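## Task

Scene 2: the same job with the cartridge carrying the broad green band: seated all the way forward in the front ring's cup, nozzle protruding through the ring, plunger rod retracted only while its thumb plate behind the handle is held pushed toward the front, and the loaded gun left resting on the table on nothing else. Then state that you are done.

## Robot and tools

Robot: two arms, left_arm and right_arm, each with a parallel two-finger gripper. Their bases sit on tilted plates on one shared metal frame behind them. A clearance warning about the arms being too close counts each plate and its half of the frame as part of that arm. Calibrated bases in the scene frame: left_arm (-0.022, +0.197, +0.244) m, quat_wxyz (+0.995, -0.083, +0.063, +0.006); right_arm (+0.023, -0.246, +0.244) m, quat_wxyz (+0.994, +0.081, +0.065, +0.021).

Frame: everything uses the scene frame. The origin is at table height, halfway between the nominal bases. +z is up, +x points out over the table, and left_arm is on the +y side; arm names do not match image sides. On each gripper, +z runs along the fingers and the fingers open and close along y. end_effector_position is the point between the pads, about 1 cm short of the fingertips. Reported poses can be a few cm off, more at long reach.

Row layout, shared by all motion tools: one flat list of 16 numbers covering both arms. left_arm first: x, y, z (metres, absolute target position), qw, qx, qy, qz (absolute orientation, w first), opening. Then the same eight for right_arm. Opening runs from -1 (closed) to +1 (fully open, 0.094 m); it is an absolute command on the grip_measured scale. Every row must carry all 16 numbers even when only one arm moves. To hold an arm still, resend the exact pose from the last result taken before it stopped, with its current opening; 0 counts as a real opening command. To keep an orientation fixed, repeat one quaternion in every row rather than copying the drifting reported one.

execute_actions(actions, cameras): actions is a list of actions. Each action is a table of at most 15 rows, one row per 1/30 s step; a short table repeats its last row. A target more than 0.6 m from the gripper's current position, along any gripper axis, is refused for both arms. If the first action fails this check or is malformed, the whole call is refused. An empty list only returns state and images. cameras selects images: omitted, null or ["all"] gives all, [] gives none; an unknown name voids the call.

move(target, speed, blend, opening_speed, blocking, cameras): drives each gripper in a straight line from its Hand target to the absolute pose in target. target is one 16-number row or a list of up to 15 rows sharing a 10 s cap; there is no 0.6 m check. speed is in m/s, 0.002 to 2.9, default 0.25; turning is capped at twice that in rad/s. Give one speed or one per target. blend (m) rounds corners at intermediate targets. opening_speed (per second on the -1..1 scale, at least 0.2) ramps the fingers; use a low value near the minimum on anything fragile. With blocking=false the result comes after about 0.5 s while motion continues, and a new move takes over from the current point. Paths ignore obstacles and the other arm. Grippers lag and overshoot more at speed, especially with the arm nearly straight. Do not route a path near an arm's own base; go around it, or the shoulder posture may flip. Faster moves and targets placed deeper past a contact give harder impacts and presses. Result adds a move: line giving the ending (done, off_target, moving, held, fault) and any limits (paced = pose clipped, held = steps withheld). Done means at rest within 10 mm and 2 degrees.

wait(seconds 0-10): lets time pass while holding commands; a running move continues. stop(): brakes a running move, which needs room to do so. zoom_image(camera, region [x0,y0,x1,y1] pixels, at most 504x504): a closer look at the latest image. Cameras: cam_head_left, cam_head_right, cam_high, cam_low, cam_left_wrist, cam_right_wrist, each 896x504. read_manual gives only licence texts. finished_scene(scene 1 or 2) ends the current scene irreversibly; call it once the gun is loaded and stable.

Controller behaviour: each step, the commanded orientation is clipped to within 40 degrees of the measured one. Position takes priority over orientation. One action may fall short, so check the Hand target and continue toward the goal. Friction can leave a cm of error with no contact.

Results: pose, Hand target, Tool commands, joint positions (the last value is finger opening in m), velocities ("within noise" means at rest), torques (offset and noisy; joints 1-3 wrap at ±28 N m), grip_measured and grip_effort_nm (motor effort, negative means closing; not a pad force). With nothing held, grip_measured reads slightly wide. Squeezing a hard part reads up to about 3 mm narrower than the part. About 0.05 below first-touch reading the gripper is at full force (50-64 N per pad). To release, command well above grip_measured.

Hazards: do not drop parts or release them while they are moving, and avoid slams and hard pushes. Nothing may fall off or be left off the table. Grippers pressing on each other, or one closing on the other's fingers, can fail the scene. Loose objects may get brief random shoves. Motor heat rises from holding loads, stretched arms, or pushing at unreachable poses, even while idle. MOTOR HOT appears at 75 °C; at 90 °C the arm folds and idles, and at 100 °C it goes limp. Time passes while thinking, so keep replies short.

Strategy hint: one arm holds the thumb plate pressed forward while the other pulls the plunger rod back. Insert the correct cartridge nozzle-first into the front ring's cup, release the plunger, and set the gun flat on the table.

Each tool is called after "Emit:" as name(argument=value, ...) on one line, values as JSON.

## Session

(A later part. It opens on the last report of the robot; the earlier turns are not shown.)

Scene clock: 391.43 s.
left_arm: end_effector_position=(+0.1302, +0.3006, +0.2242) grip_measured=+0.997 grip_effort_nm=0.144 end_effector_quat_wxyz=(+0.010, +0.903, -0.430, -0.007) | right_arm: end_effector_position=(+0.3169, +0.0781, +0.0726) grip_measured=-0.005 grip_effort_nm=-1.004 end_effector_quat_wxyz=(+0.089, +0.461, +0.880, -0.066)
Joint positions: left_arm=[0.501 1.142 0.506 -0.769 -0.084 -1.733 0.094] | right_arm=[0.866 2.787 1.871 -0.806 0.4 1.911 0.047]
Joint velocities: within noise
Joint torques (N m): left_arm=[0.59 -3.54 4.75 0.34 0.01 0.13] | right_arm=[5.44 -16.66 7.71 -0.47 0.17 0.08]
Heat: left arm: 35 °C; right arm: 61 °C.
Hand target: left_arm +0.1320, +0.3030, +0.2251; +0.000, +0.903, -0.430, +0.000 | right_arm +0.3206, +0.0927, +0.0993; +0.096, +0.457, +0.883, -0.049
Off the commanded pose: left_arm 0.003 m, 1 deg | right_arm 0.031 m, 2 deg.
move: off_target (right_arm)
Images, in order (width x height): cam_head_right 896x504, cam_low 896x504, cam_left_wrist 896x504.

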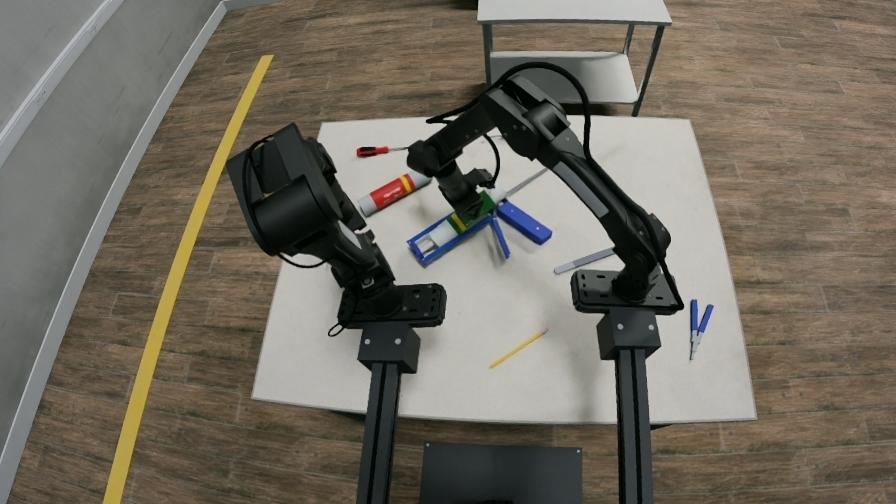

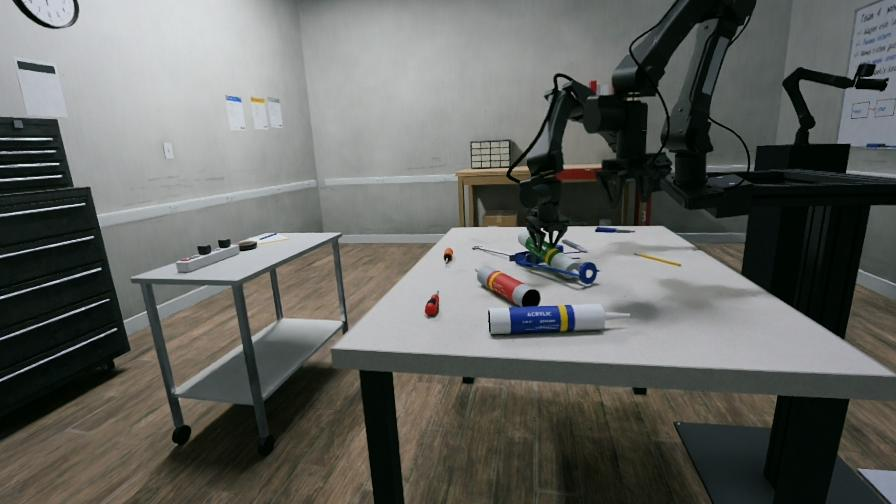

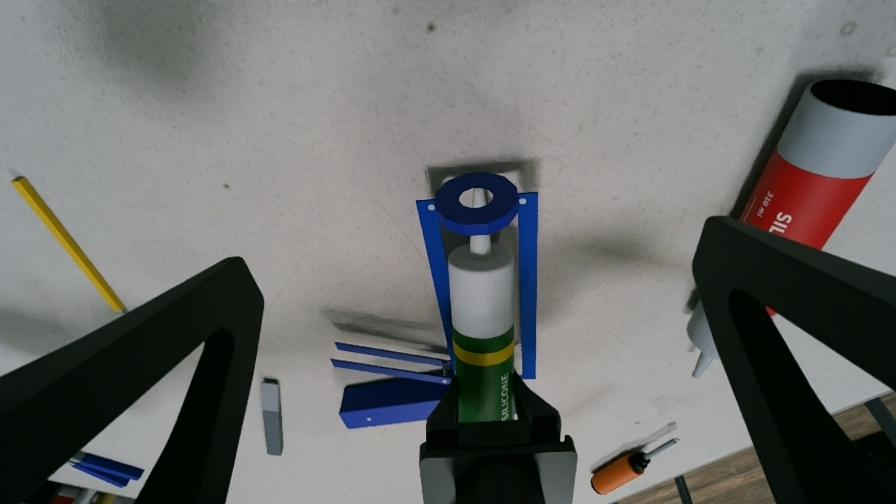

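Emit:
move(target=[[0.132, 0.303, 0.225, 0, 0.9026, -0.4305, 0, 1, 0.3250, 0.0920, 0.1080, 0.0967,0.4567,0.8830,-0.0500, -0.15]], speed=[0.05], cameras=["cam_left_wrist","cam_head_right","cam_low"])

Emit:
zoom_image(camera="cam_left_wrist", region=[400, 130, 580, 430])

Emit:
zoom_image(camera="cam_low", region=[480, 200, 620, 310])

Scene clock: 394.53 s.
left_arm: end_effector_position=(+0.1302, +0.3006, +0.2242) grip_measured=+0.997 grip_effort_nm=0.149 end_effector_quat_wxyz=(+0.010, +0.903, -0.430, -0.007) | right_arm: end_effector_position=(+0.3167, +0.0781, +0.0741) grip_measured=-0.005 grip_effort_nm=-1.009 end_effector_quat_wxyz=(+0.087, +0.461, +0.880, -0.068)
Joint positions: left_arm=[0.501 1.142 0.506 -0.769 -0.084 -1.733 0.094] | right_arm=[0.866 2.787 1.878 -0.818 0.398 1.911 0.047]
Joint velocities: within noise
Joint torques (N m): left_arm=[0.51 -3.48 4.71 0.34 0 0.14] | right_arm=[4.97 -17.99 7.62 -0.55 0.21 0.05]
Heat: left arm: 35 °C; right arm: 63 °C.
Hand target: left_arm +0.1320, +0.3030, +0.2251; +0.000, +0.903, -0.430, +0.000 | right_arm +0.3245, +0.0916, +0.1068; +0.096, +0.457, +0.883, -0.049
Off the commanded pose: left_arm 0.003 m, 1 deg | right_arm 0.038 m, 2 deg.
move: off_target (right_arm)
Images, in order (width x height): cam_head_right 896x504, cam_low 896x504, cam_left_wrist 896x504.

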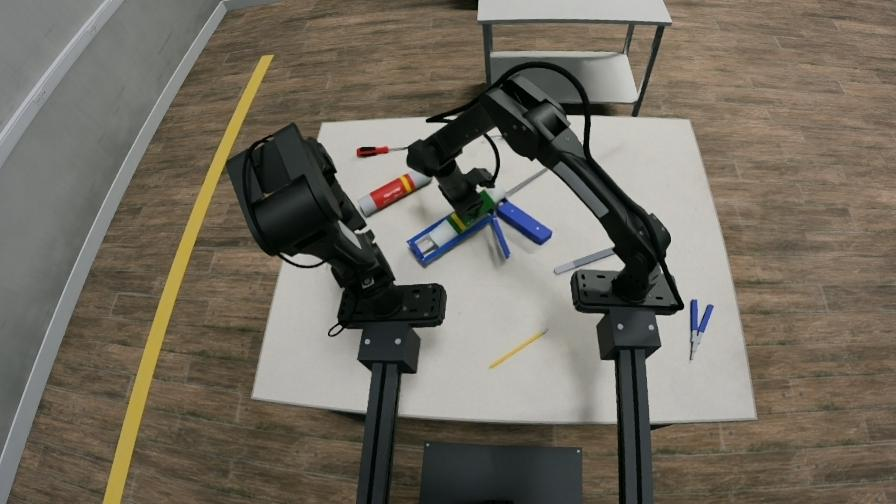

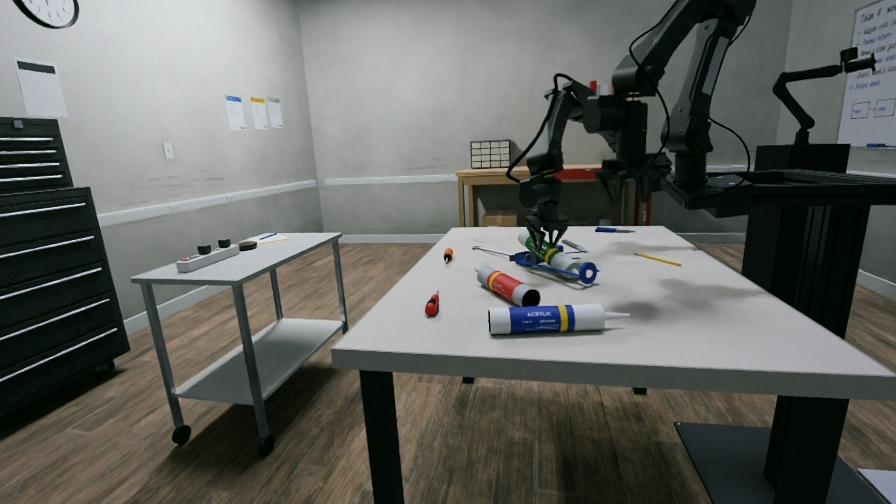

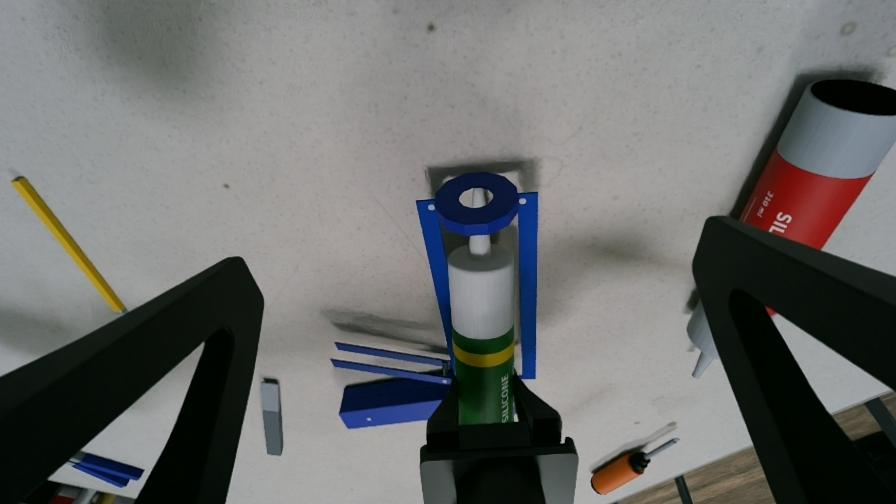

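Scaled by 1.680 from the camera's 896x504 image, which has a finer 1280x720 frame.

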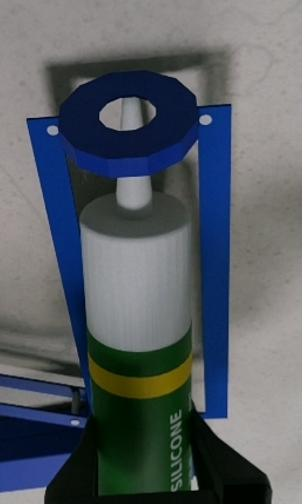

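Scaled by 3.600 from the camera's 896x504 image, which has a finer 1280x720 frame.

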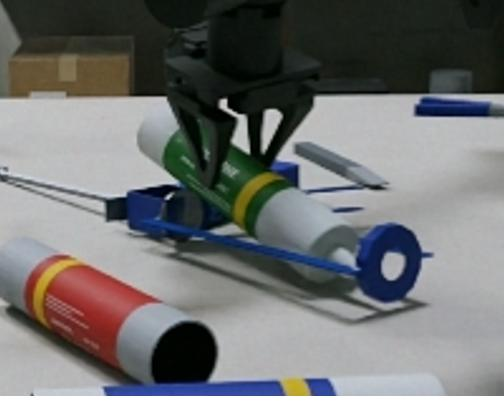

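Emit:
move(target=[[0.132, 0.303, 0.225, 0, 0.9026, -0.4305, 0, 1, 0.3250, 0.0910, 0.1170, 0.0967,0.4567,0.8830,-0.0500, -0.15]], speed=[0.05], cameras=["cam_left_wrist","cam_low"])

Emit:
zoom_image(camera="cam_low", region=[480, 200, 620, 310])

Scene clock: 397.83 s.
left_arm: end_effector_position=(+0.1302, +0.3006, +0.2242) grip_measured=+0.997 grip_effort_nm=0.149 end_effector_quat_wxyz=(+0.010, +0.903, -0.430, -0.007) | right_arm: end_effector_position=(+0.3170, +0.0772, +0.0784) grip_measured=-0.005 grip_effort_nm=-1.009 end_effector_quat_wxyz=(+0.086, +0.460, +0.881, -0.070)
Joint positions: left_arm=[0.501 1.142 0.506 -0.769 -0.084 -1.733 0.094] | right_arm=[0.866 2.778 1.878 -0.832 0.397 1.911 0.047]
Joint velocities: within noise
Joint torques (N m): left_arm=[0.44 -3.43 4.92 0.33 0.01 0.13] | right_arm=[5.22 -19 7.12 -0.6 0.22 0.06]
Heat: left arm: 35 °C; right arm: 66 °C.
Hand target: left_arm +0.1320, +0.3030, +0.2251; +0.000, +0.903, -0.430, +0.000 | right_arm +0.3245, +0.0906, +0.1153; +0.096, +0.457, +0.883, -0.049
Off the commanded pose: left_arm 0.003 m, 1 deg | right_arm 0.042 m, 3 deg.
move: off_target (right_arm)
Images, in order (width x height): cam_low 896x504, cam_left_wrist 896x504.

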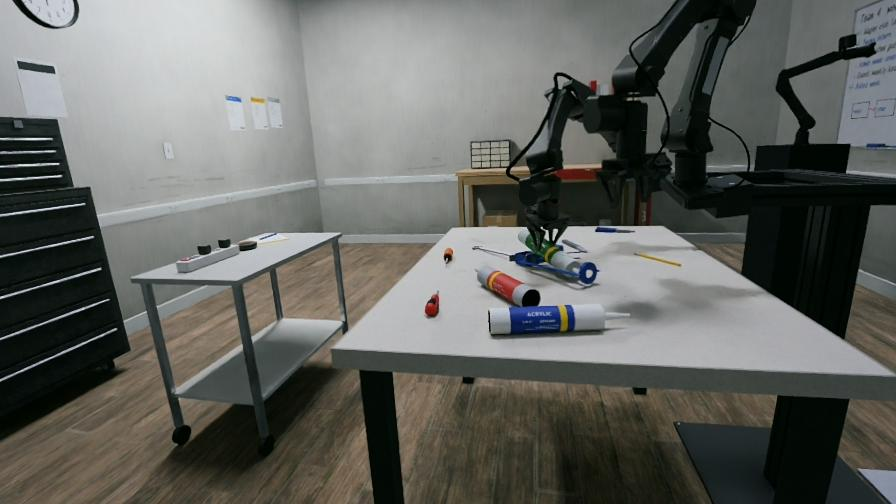

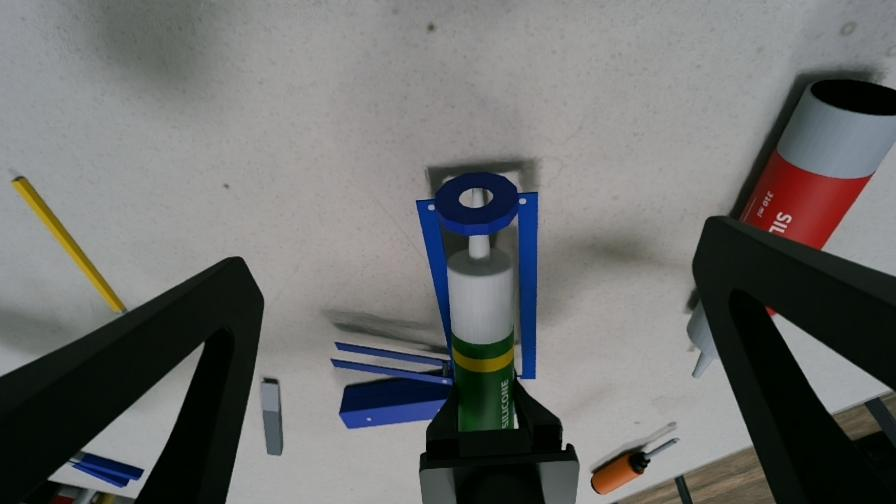

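Scaled by 3.600 from the camera's 896x504 image, which has a finer 1280x720 frame.

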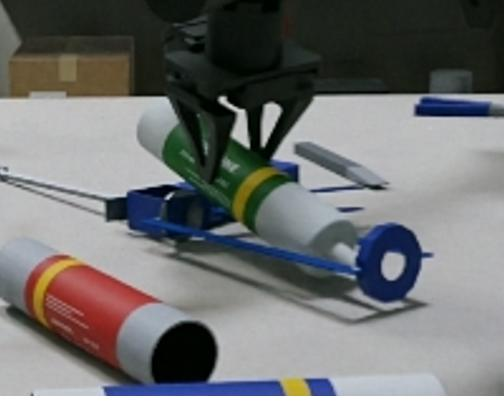

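Emit:
move(target=[[0.132, 0.303, 0.225, 0, 0.9026, -0.4305, 0, 1, 0.3070, 0.1130, 0.1090, 0.0967,0.4567,0.8830,-0.0500, -0.15]], speed=[0.05], cameras=["cam_left_wrist","cam_low","cam_head_right"])

Emit:
zoom_image(camera="cam_low", region=[480, 200, 620, 310])

Emit:
zoom_image(camera="cam_left_wrist", region=[400, 130, 580, 430])

Emit:
zoom_image(camera="cam_head_right", region=[400, 160, 540, 270])

Scene clock: 404.20 s.
left_arm: end_effector_position=(+0.1302, +0.3006, +0.2242) grip_measured=+0.997 grip_effort_nm=0.144 end_effector_quat_wxyz=(+0.010, +0.903, -0.430, -0.007) | right_arm: end_effector_position=(+0.3099, +0.0997, +0.0973) grip_measured=-0.005 grip_effort_nm=-1.004 end_effector_quat_wxyz=(+0.092, +0.462, +0.880, -0.059)
Joint positions: left_arm=[0.501 1.142 0.506 -0.769 -0.084 -1.733 0.094] | right_arm=[0.918 2.778 1.947 -0.897 0.398 1.962 0.047]
Joint velocities: within noise
Joint torques (N m): left_arm=[0.43 -3.38 4.74 0.31 -0.03 0.1] | right_arm=[5.44 -13.37 8.54 -0.28 0.14 0.15]
Heat: left arm: 35 °C; right arm: 65 °C.
Hand target: left_arm +0.1320, +0.3030, +0.2251; +0.000, +0.903, -0.430, +0.000 | right_arm +0.3067, +0.1127, +0.1090; +0.097, +0.457, +0.883, -0.049
Off the commanded pose: left_arm 0.003 m, 1 deg | right_arm 0.018 m, 1 deg.
move: off_target (right_arm)
Images, in order (width x height): cam_head_right 896x504, cam_low 896x504, cam_left_wrist 896x504.

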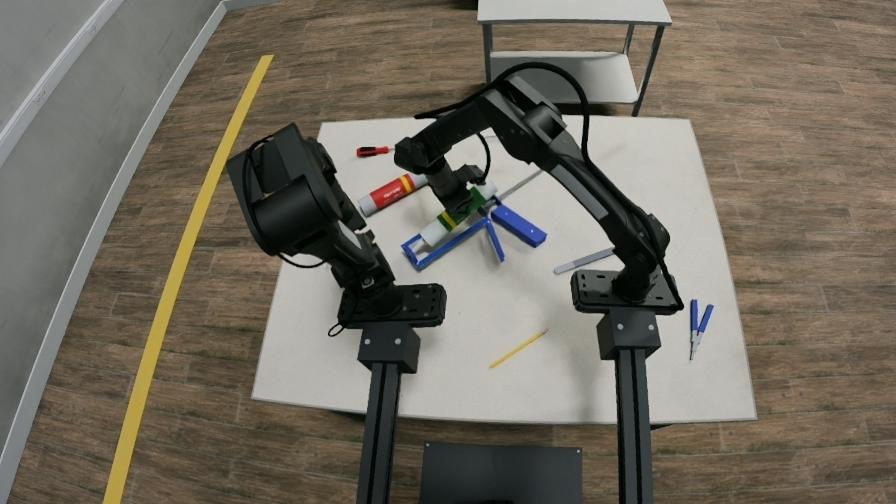

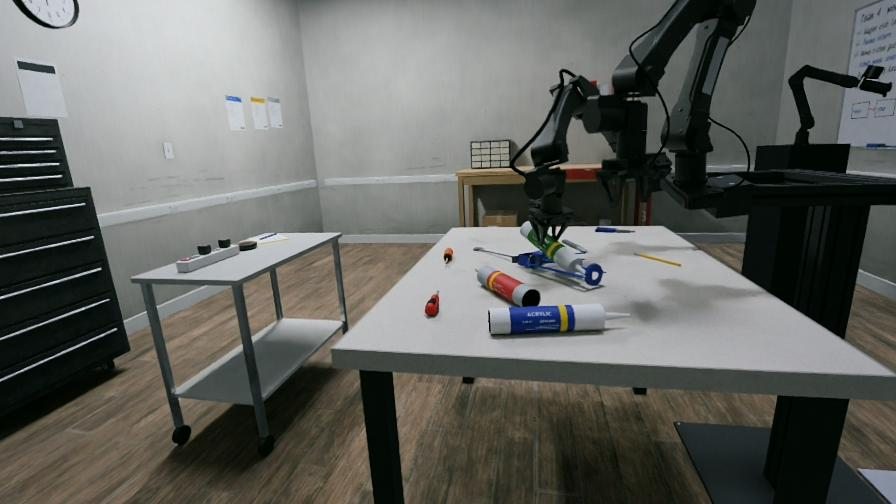

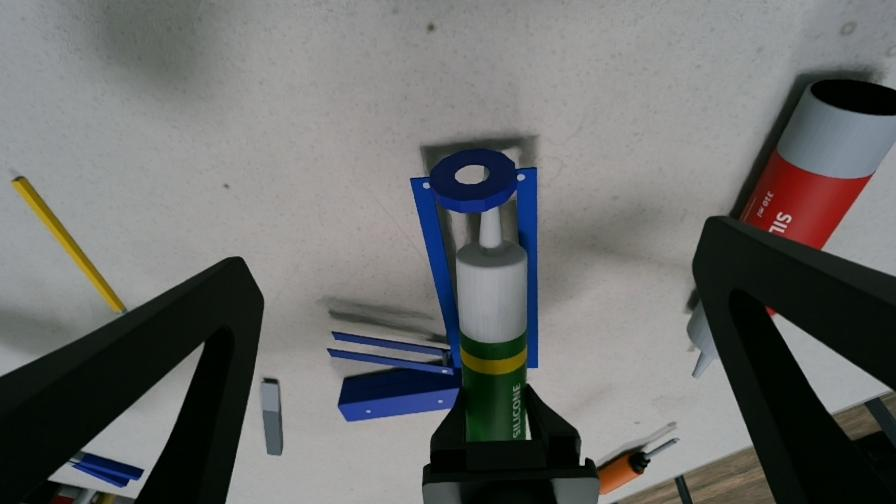

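Scaled by 3.600 from the camera's 896x504 image, which has a finer 1280x720 frame.

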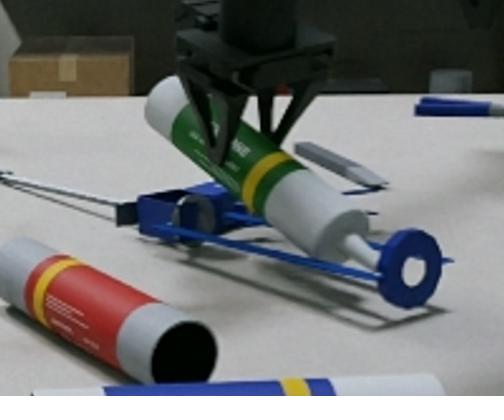

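Scaled by 1.680 from the camera's 896x504 image, which has a finer 1280x720 frame.

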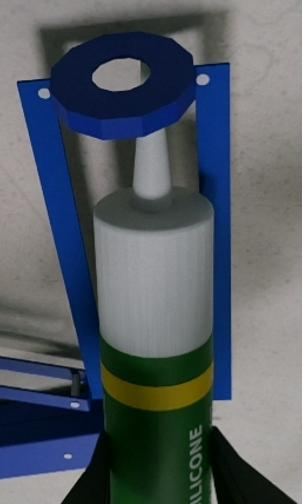

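Scaled by 3.600 from the camera's 896x504 image, which has a finer 1280x720 frame.

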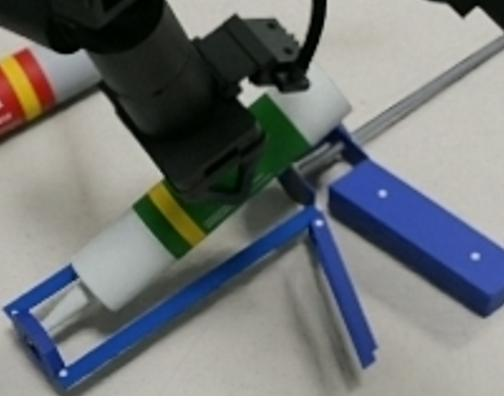

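Emit:
move(target=[[0.132, 0.303, 0.225, 0, 0.9026, -0.4305, 0, 1, 0.3330, 0.0770, 0.1030, 0.1030,0.4350,0.8936,-0.0490, -0.15],[0.132, 0.303, 0.225, 0, 0.9026, -0.4305, 0, 1, 0.3340, 0.0770, 0.0950, 0.1030,0.4350,0.8936,-0.0490, -0.15]], speed=[0.06,0.05], cameras=["cam_left_wrist","cam_low","cam_head_right"])

Emit:
zoom_image(camera="cam_low", region=[480, 200, 620, 310])

Emit:
zoom_image(camera="cam_left_wrist", region=[400, 130, 580, 430])

Scene clock: 429.73 s.
left_arm: end_effector_position=(+0.1303, +0.3007, +0.2242) grip_measured=+0.997 grip_effort_nm=0.139 end_effector_quat_wxyz=(+0.010, +0.903, -0.430, -0.007) | right_arm: end_effector_position=(+0.3139, +0.0707, +0.0721) grip_measured=-0.005 grip_effort_nm=-1.004 end_effector_quat_wxyz=(+0.083, +0.431, +0.896, -0.076)
Joint positions: left_arm=[0.501 1.142 0.506 -0.768 -0.084 -1.733 0.094] | right_arm=[0.86 2.773 1.838 -0.801 0.397 1.839 0.047]
Joint velocities: within noise
Joint torques (N m): left_arm=[0.5 -3.55 4.75 0.33 0.02 0.12] | right_arm=[2.41 -17.57 4.86 0.1 0.39 -0.13]
Heat: left arm: 34 °C; right arm: 59 °C.
Hand target: left_arm +0.1320, +0.3031, +0.2251; +0.000, +0.903, -0.430, +0.000 | right_arm +0.3335, +0.0767, +0.0949; +0.103, +0.435, +0.893, -0.050
Off the commanded pose: left_arm 0.003 m, 1 deg | right_arm 0.031 m, 4 deg.
move: off_target (right_arm)
Images, in order (width x height): cam_head_right 896x504, cam_low 896x504, cam_left_wrist 896x504.

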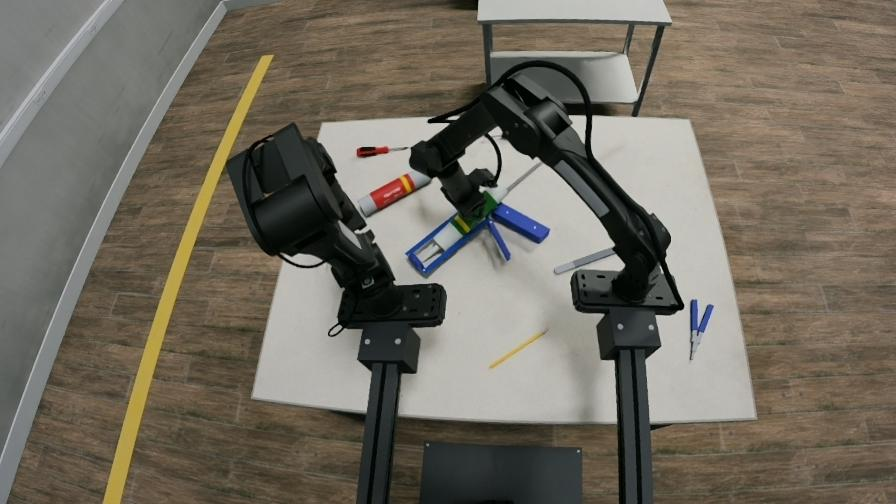

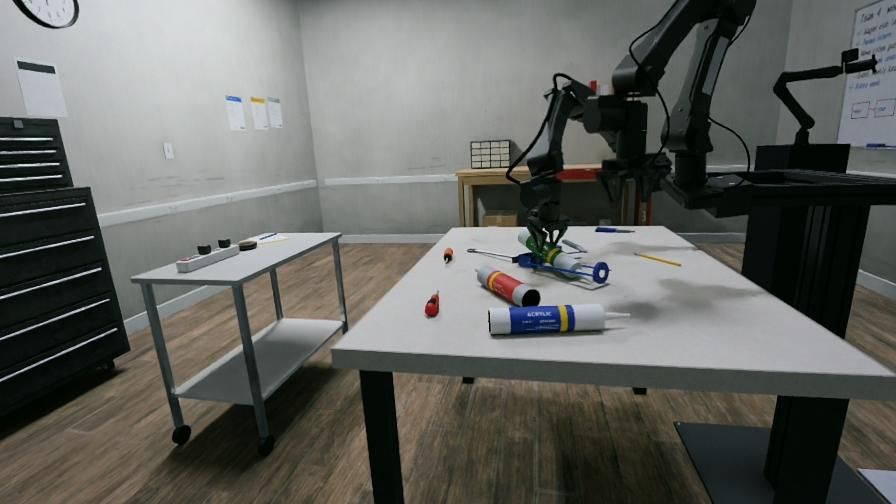

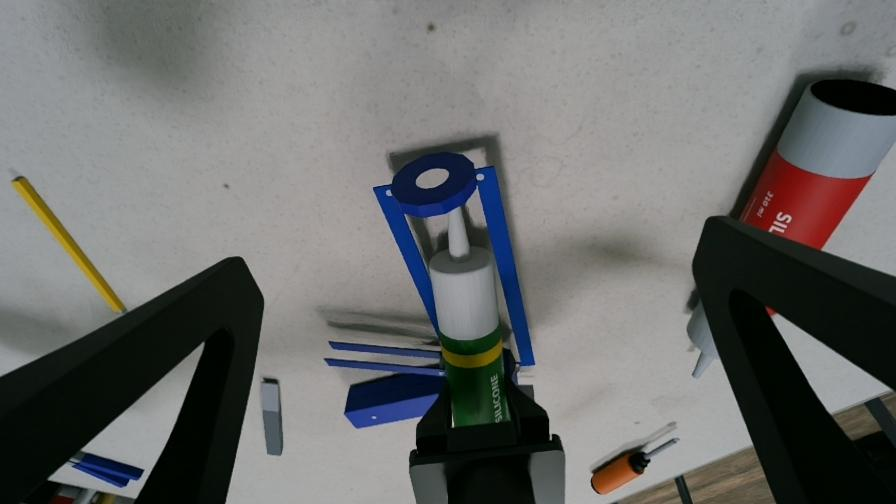

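Scaled by 3.600 from the camera's 896x504 image, which has a finer 1280x720 frame.

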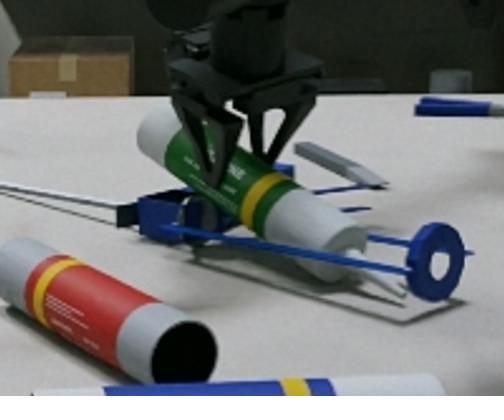

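Scaled by 1.680 from the camera's 896x504 image, which has a finer 1280x720 frame.

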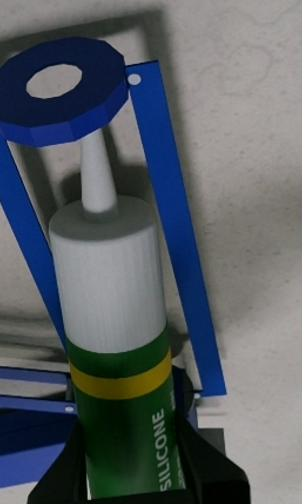

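Emit:
execute_actions(actions=[])

Emit:
zoom_image(camera="cam_left_wrist", region=[300, 80, 700, 430])

Scene clock: 444.40 s.
left_arm: end_effector_position=(+0.1303, +0.3007, +0.2242) grip_measured=+0.997 grip_effort_nm=0.134 end_effector_quat_wxyz=(+0.010, +0.903, -0.430, -0.007) | right_arm: end_effector_position=(+0.3139, +0.0707, +0.0721) grip_measured=-0.005 grip_effort_nm=-1.009 end_effector_quat_wxyz=(+0.083, +0.430, +0.896, -0.076)
Joint positions: left_arm=[0.501 1.142 0.506 -0.768 -0.084 -1.733 0.094] | right_arm=[0.86 2.773 1.838 -0.801 0.397 1.838 0.047]
Joint velocities: within noise
Joint torques (N m): left_arm=[0.43 -3.6 4.66 0.39 -0.01 0.15] | right_arm=[2.45 -17.57 4.88 0.09 0.38 -0.11]
Heat: left arm: 34 °C; right arm: 60 °C.
Hand target: left_arm +0.1320, +0.3031, +0.2251; +0.000, +0.903, -0.430, +0.000 | right_arm +0.3335, +0.0767, +0.0949; +0.103, +0.435, +0.893, -0.050
Tool commands: left_gripper/opening=+1.0 right_gripper/opening=-0.15
Off the commanded pose: left_arm 0.003 m, 1 deg | right_arm 0.031 m, 4 deg.

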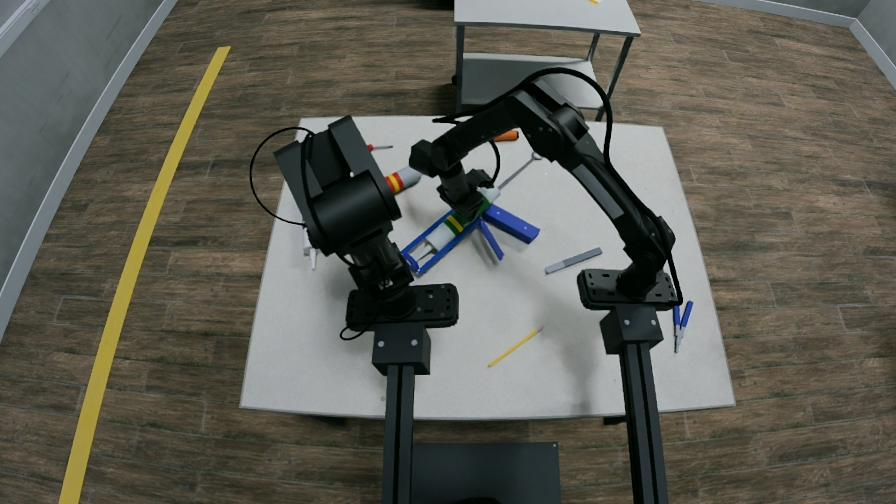

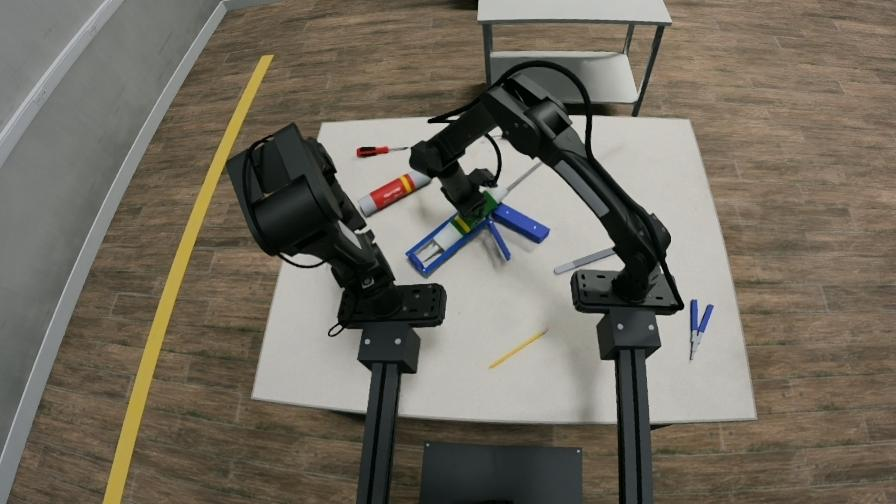

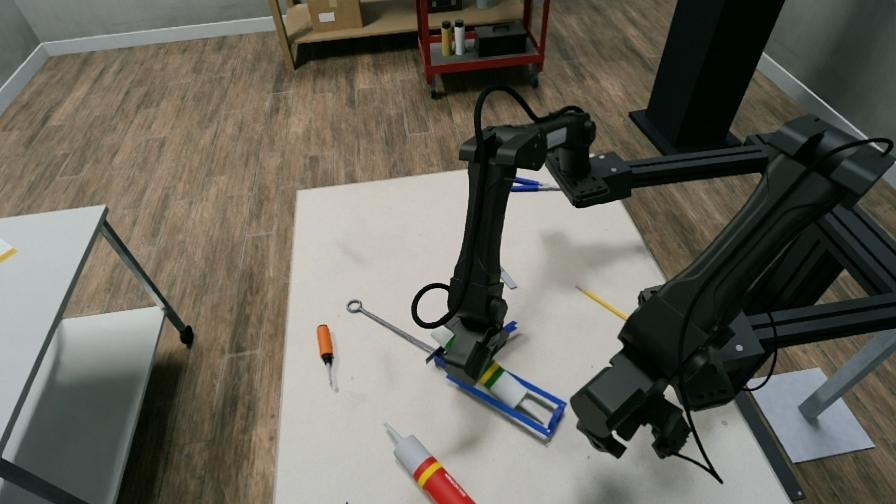

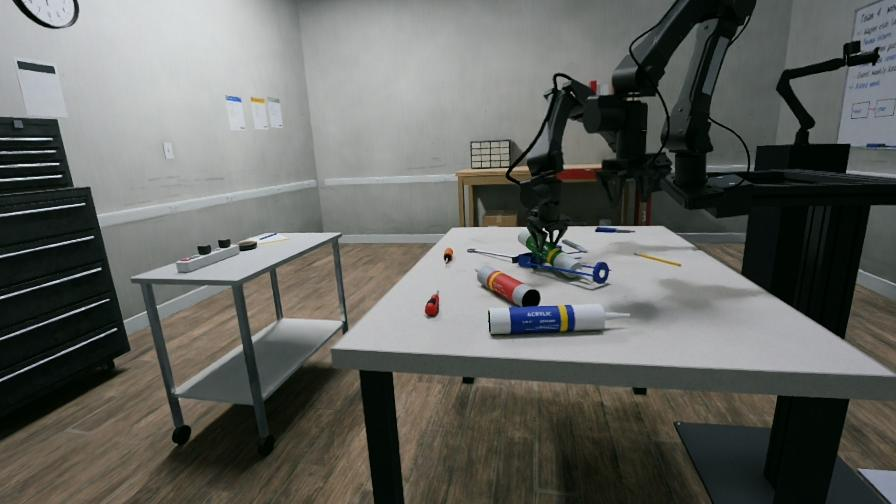

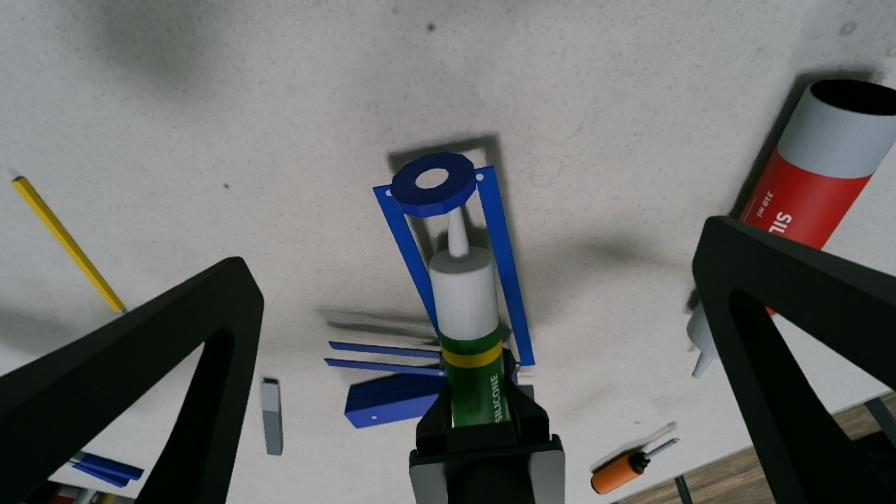

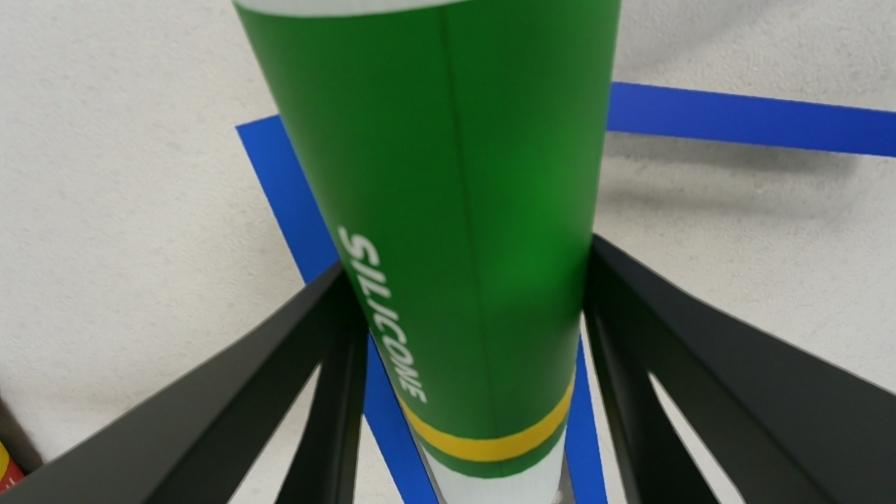

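Scaled by 1.260 from the camera's 896x504 image, which has a finer 1280x720 frame.

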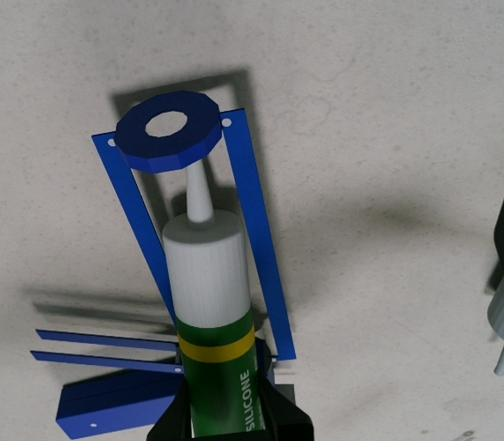

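Emit:
zoom_image(camera="cam_low", region=[500, 220, 640, 300])

Emit:
zoom_image(camera="cam_left_wrist", region=[370, 130, 540, 300])

Scaled by 3.600 from the camera's 896x504 image, which has a finer 1280x720 frame.

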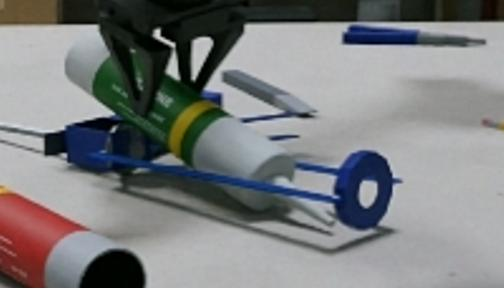

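Scaled by 2.965 from the camera's 896x504 image, which has a finer 1280x720 frame.

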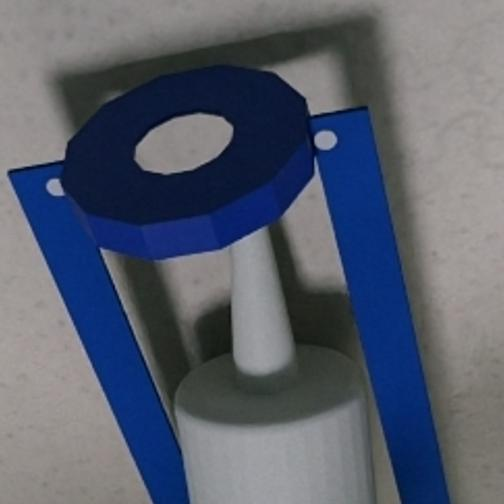

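Emit:
move(target=[[0.132,0.303,0.225,0,0.9026,-0.4305,0,1,0.3600,0.0460,0.0900,0.1030,0.4350,0.8936,-0.0490,-0.15],[0.365,0.037,0.14,0,0.9026,-0.4305,0,1,0.3650,0.0370,0.1400,0.1030,0.4350,0.8936,-0.0490,-0.15]], speed=0.05, cameras=[], blocking=false)

Scene clock: 455.17 s.
left_arm: end_effector_position=(+0.1303, +0.3007, +0.2242) grip_measured=+0.997 grip_effort_nm=0.149 end_effector_quat_wxyz=(+0.010, +0.903, -0.430, -0.007) | right_arm: end_effector_position=(+0.3240, +0.0596, +0.0753) grip_measured=-0.005 grip_effort_nm=-1.009 end_effector_quat_wxyz=(+0.081, +0.429, +0.897, -0.075)
Joint positions: left_arm=[0.501 1.142 0.506 -0.768 -0.084 -1.733 0.094] | right_arm=[0.827 2.742 1.804 -0.781 0.397 1.799 0.047]
Joint velocities: left_arm=[within noise] | right_arm=[-0.095 -0.095 -0.095 -0.007 0.022 -0.081 -0.001]
Joint torques (N m): left_arm=[0.42 -3.66 4.82 0.38 0.03 0.13] | right_arm=[1.31 -16.34 4.41 0.29 0.46 -0.06]
Heat: left arm: 34 °C; right arm: 61 °C.
Hand target: left_arm +0.1320, +0.3031, +0.2251; +0.000, +0.903, -0.430, +0.000 | right_arm +0.3487, +0.0576, +0.0920; +0.103, +0.436, +0.893, -0.052
Tool commands: left_gripper/opening=+1.0 right_gripper/opening=-0.15
Off the commanded pose: left_arm 0.363 m, 1 deg | right_arm 0.080 m, 4 deg.
move: running; path passed 0 of 2 targets
No camera images: "cameras" was empty.

Emit:
move(target=[0.132,0.303,0.225,0,0.9026,-0.4305,0,1,0.3650,0.0370,0.1400,0.1030,0.4350,0.8936,-0.0490,-0.15], speed=0.06)

Scene clock: 462.60 s.
left_arm: end_effector_position=(+0.1379, +0.3049, +0.2229) grip_measured=+0.997 grip_effort_nm=0.149 end_effector_quat_wxyz=(-0.004, +0.903, -0.429, +0.002) | right_arm: end_effector_position=(+0.3488, +0.0409, +0.1087) grip_measured=-0.005 grip_effort_nm=-1.009 end_effector_quat_wxyz=(+0.082, +0.429, +0.898, -0.060)
Joint positions: left_arm=[0.501 1.149 0.506 -0.728 -0.084 -1.735 0.094] | right_arm=[0.772 2.62 1.741 -0.786 0.399 1.73 0.047]
Joint velocities: within noise
Joint torques (N m): left_arm=[0.53 -4.07 4.81 0.09 0.04 0.16] | right_arm=[2.41 -18.59 5.31 -0.25 0.43 -0.02]
Heat: left arm: 34 °C; right arm: 65 °C.
Hand target: left_arm +0.1323, +0.3030, +0.2247; +0.000, +0.903, -0.430, +0.000 | right_arm +0.3646, +0.0370, +0.1385; +0.103, +0.435, +0.893, -0.049
Off the commanded pose: left_arm 0.007 m, 1 deg | right_arm 0.035 m, 3 deg.
earlier move: replaced; path passed 1 of 2 targets
move: off_target (right_arm)

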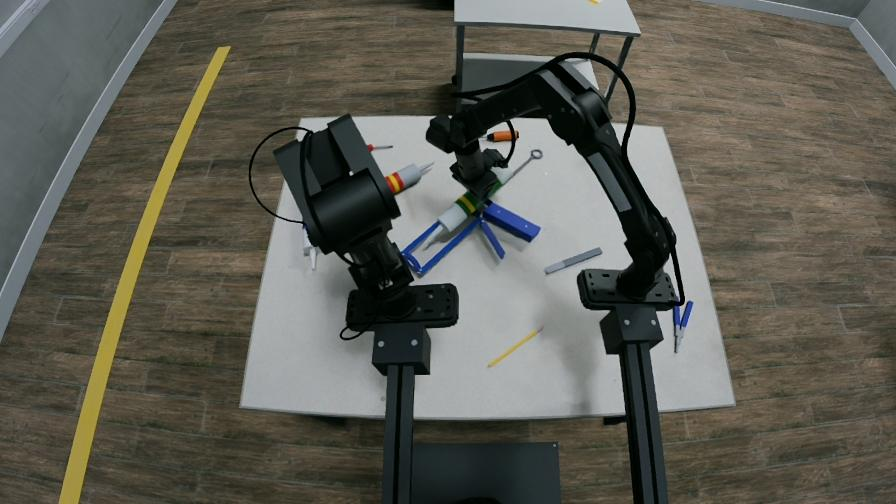

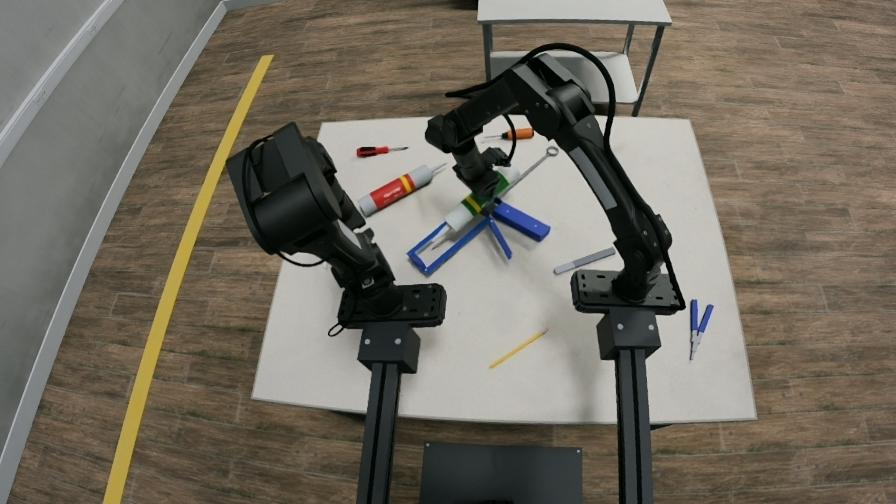

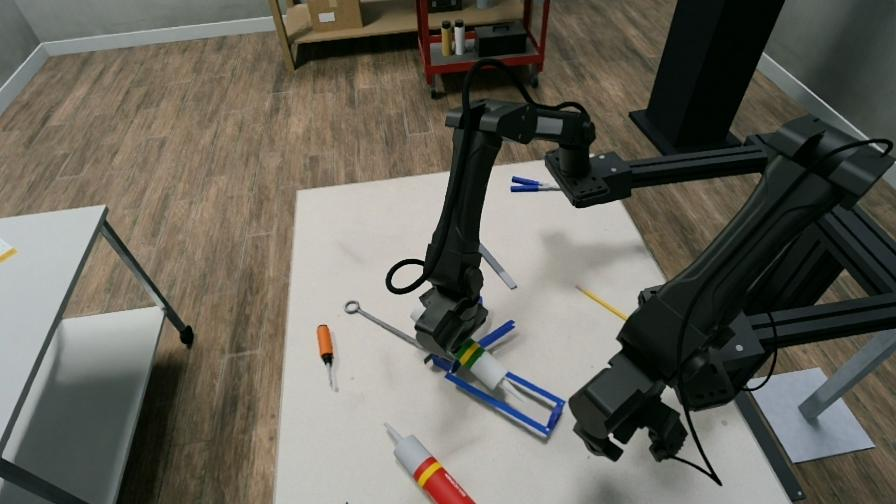

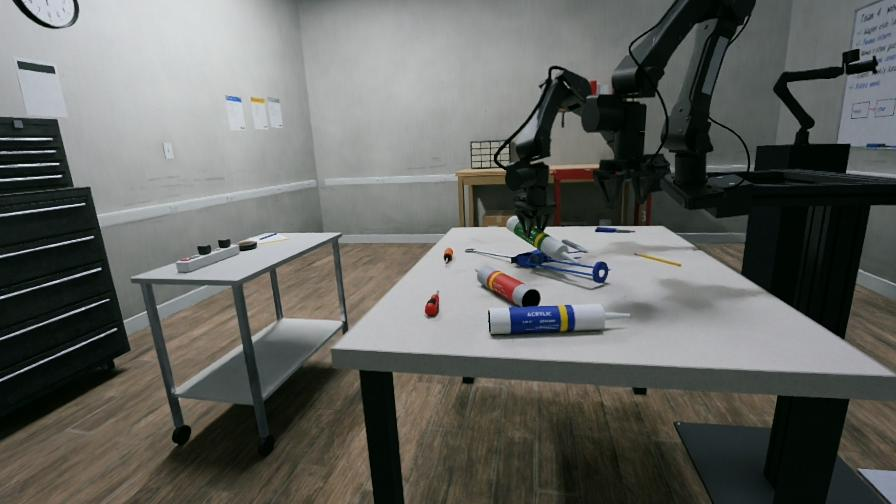

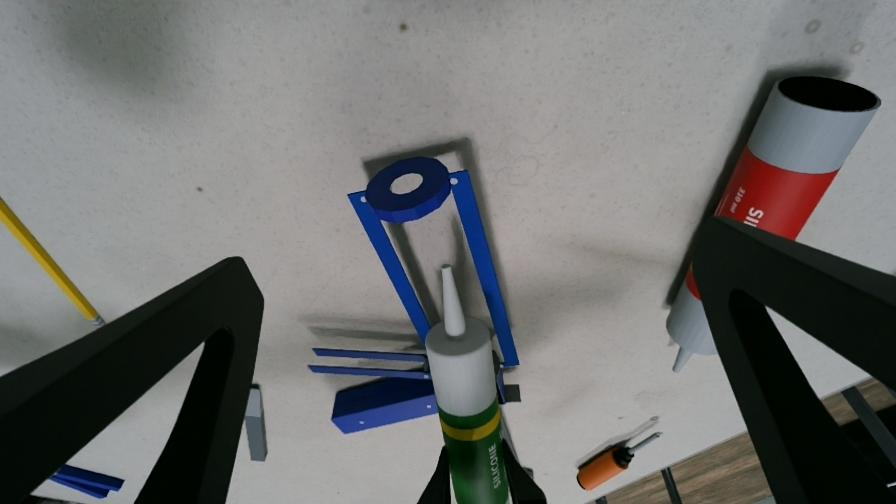

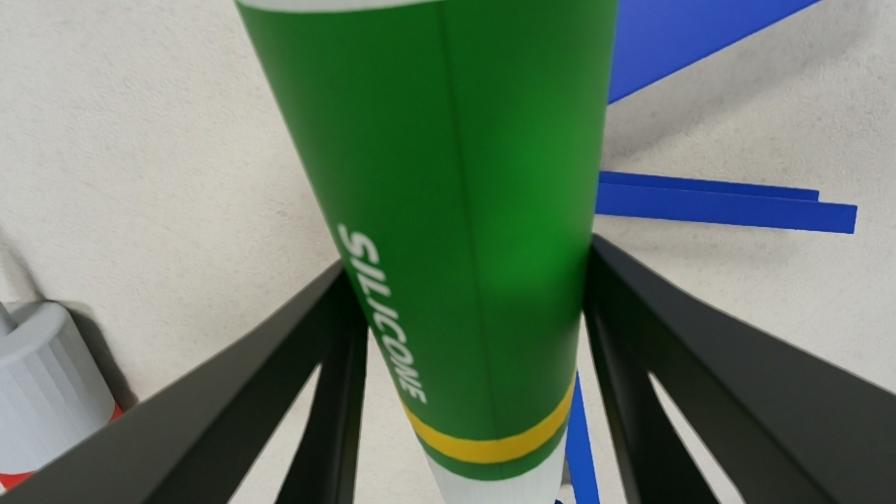

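Emit:
zoom_image(camera="cam_left_wrist", region=[330, 130, 530, 290])

Emit:
zoom_image(camera="cam_left_wrist", region=[330, 280, 530, 440])

Emit:
zoom_image(camera="cam_low", region=[480, 200, 620, 300])

Scaled by 2.520 from the camera's 896x504 image, which has a finer 1280x720 frame.

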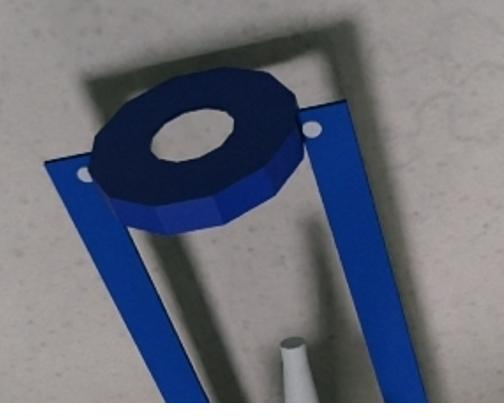

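Scaled by 2.520 from the camera's 896x504 image, which has a finer 1280x720 frame.

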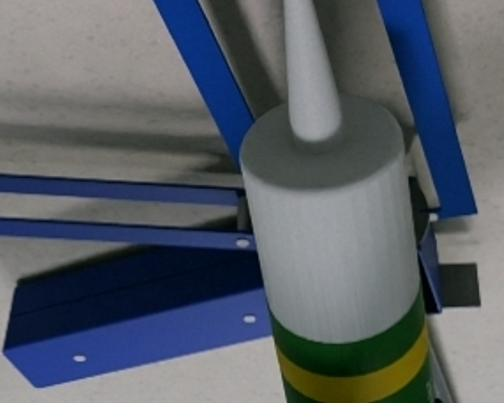

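Scaled by 3.600 from the camera's 896x504 image, which has a finer 1280x720 frame.

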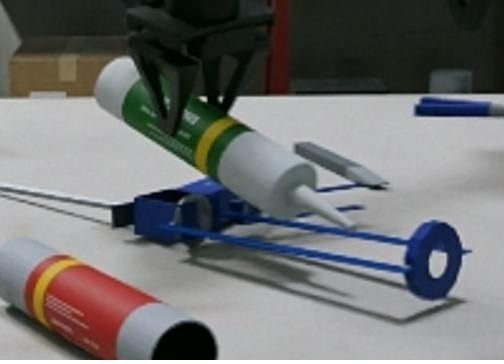

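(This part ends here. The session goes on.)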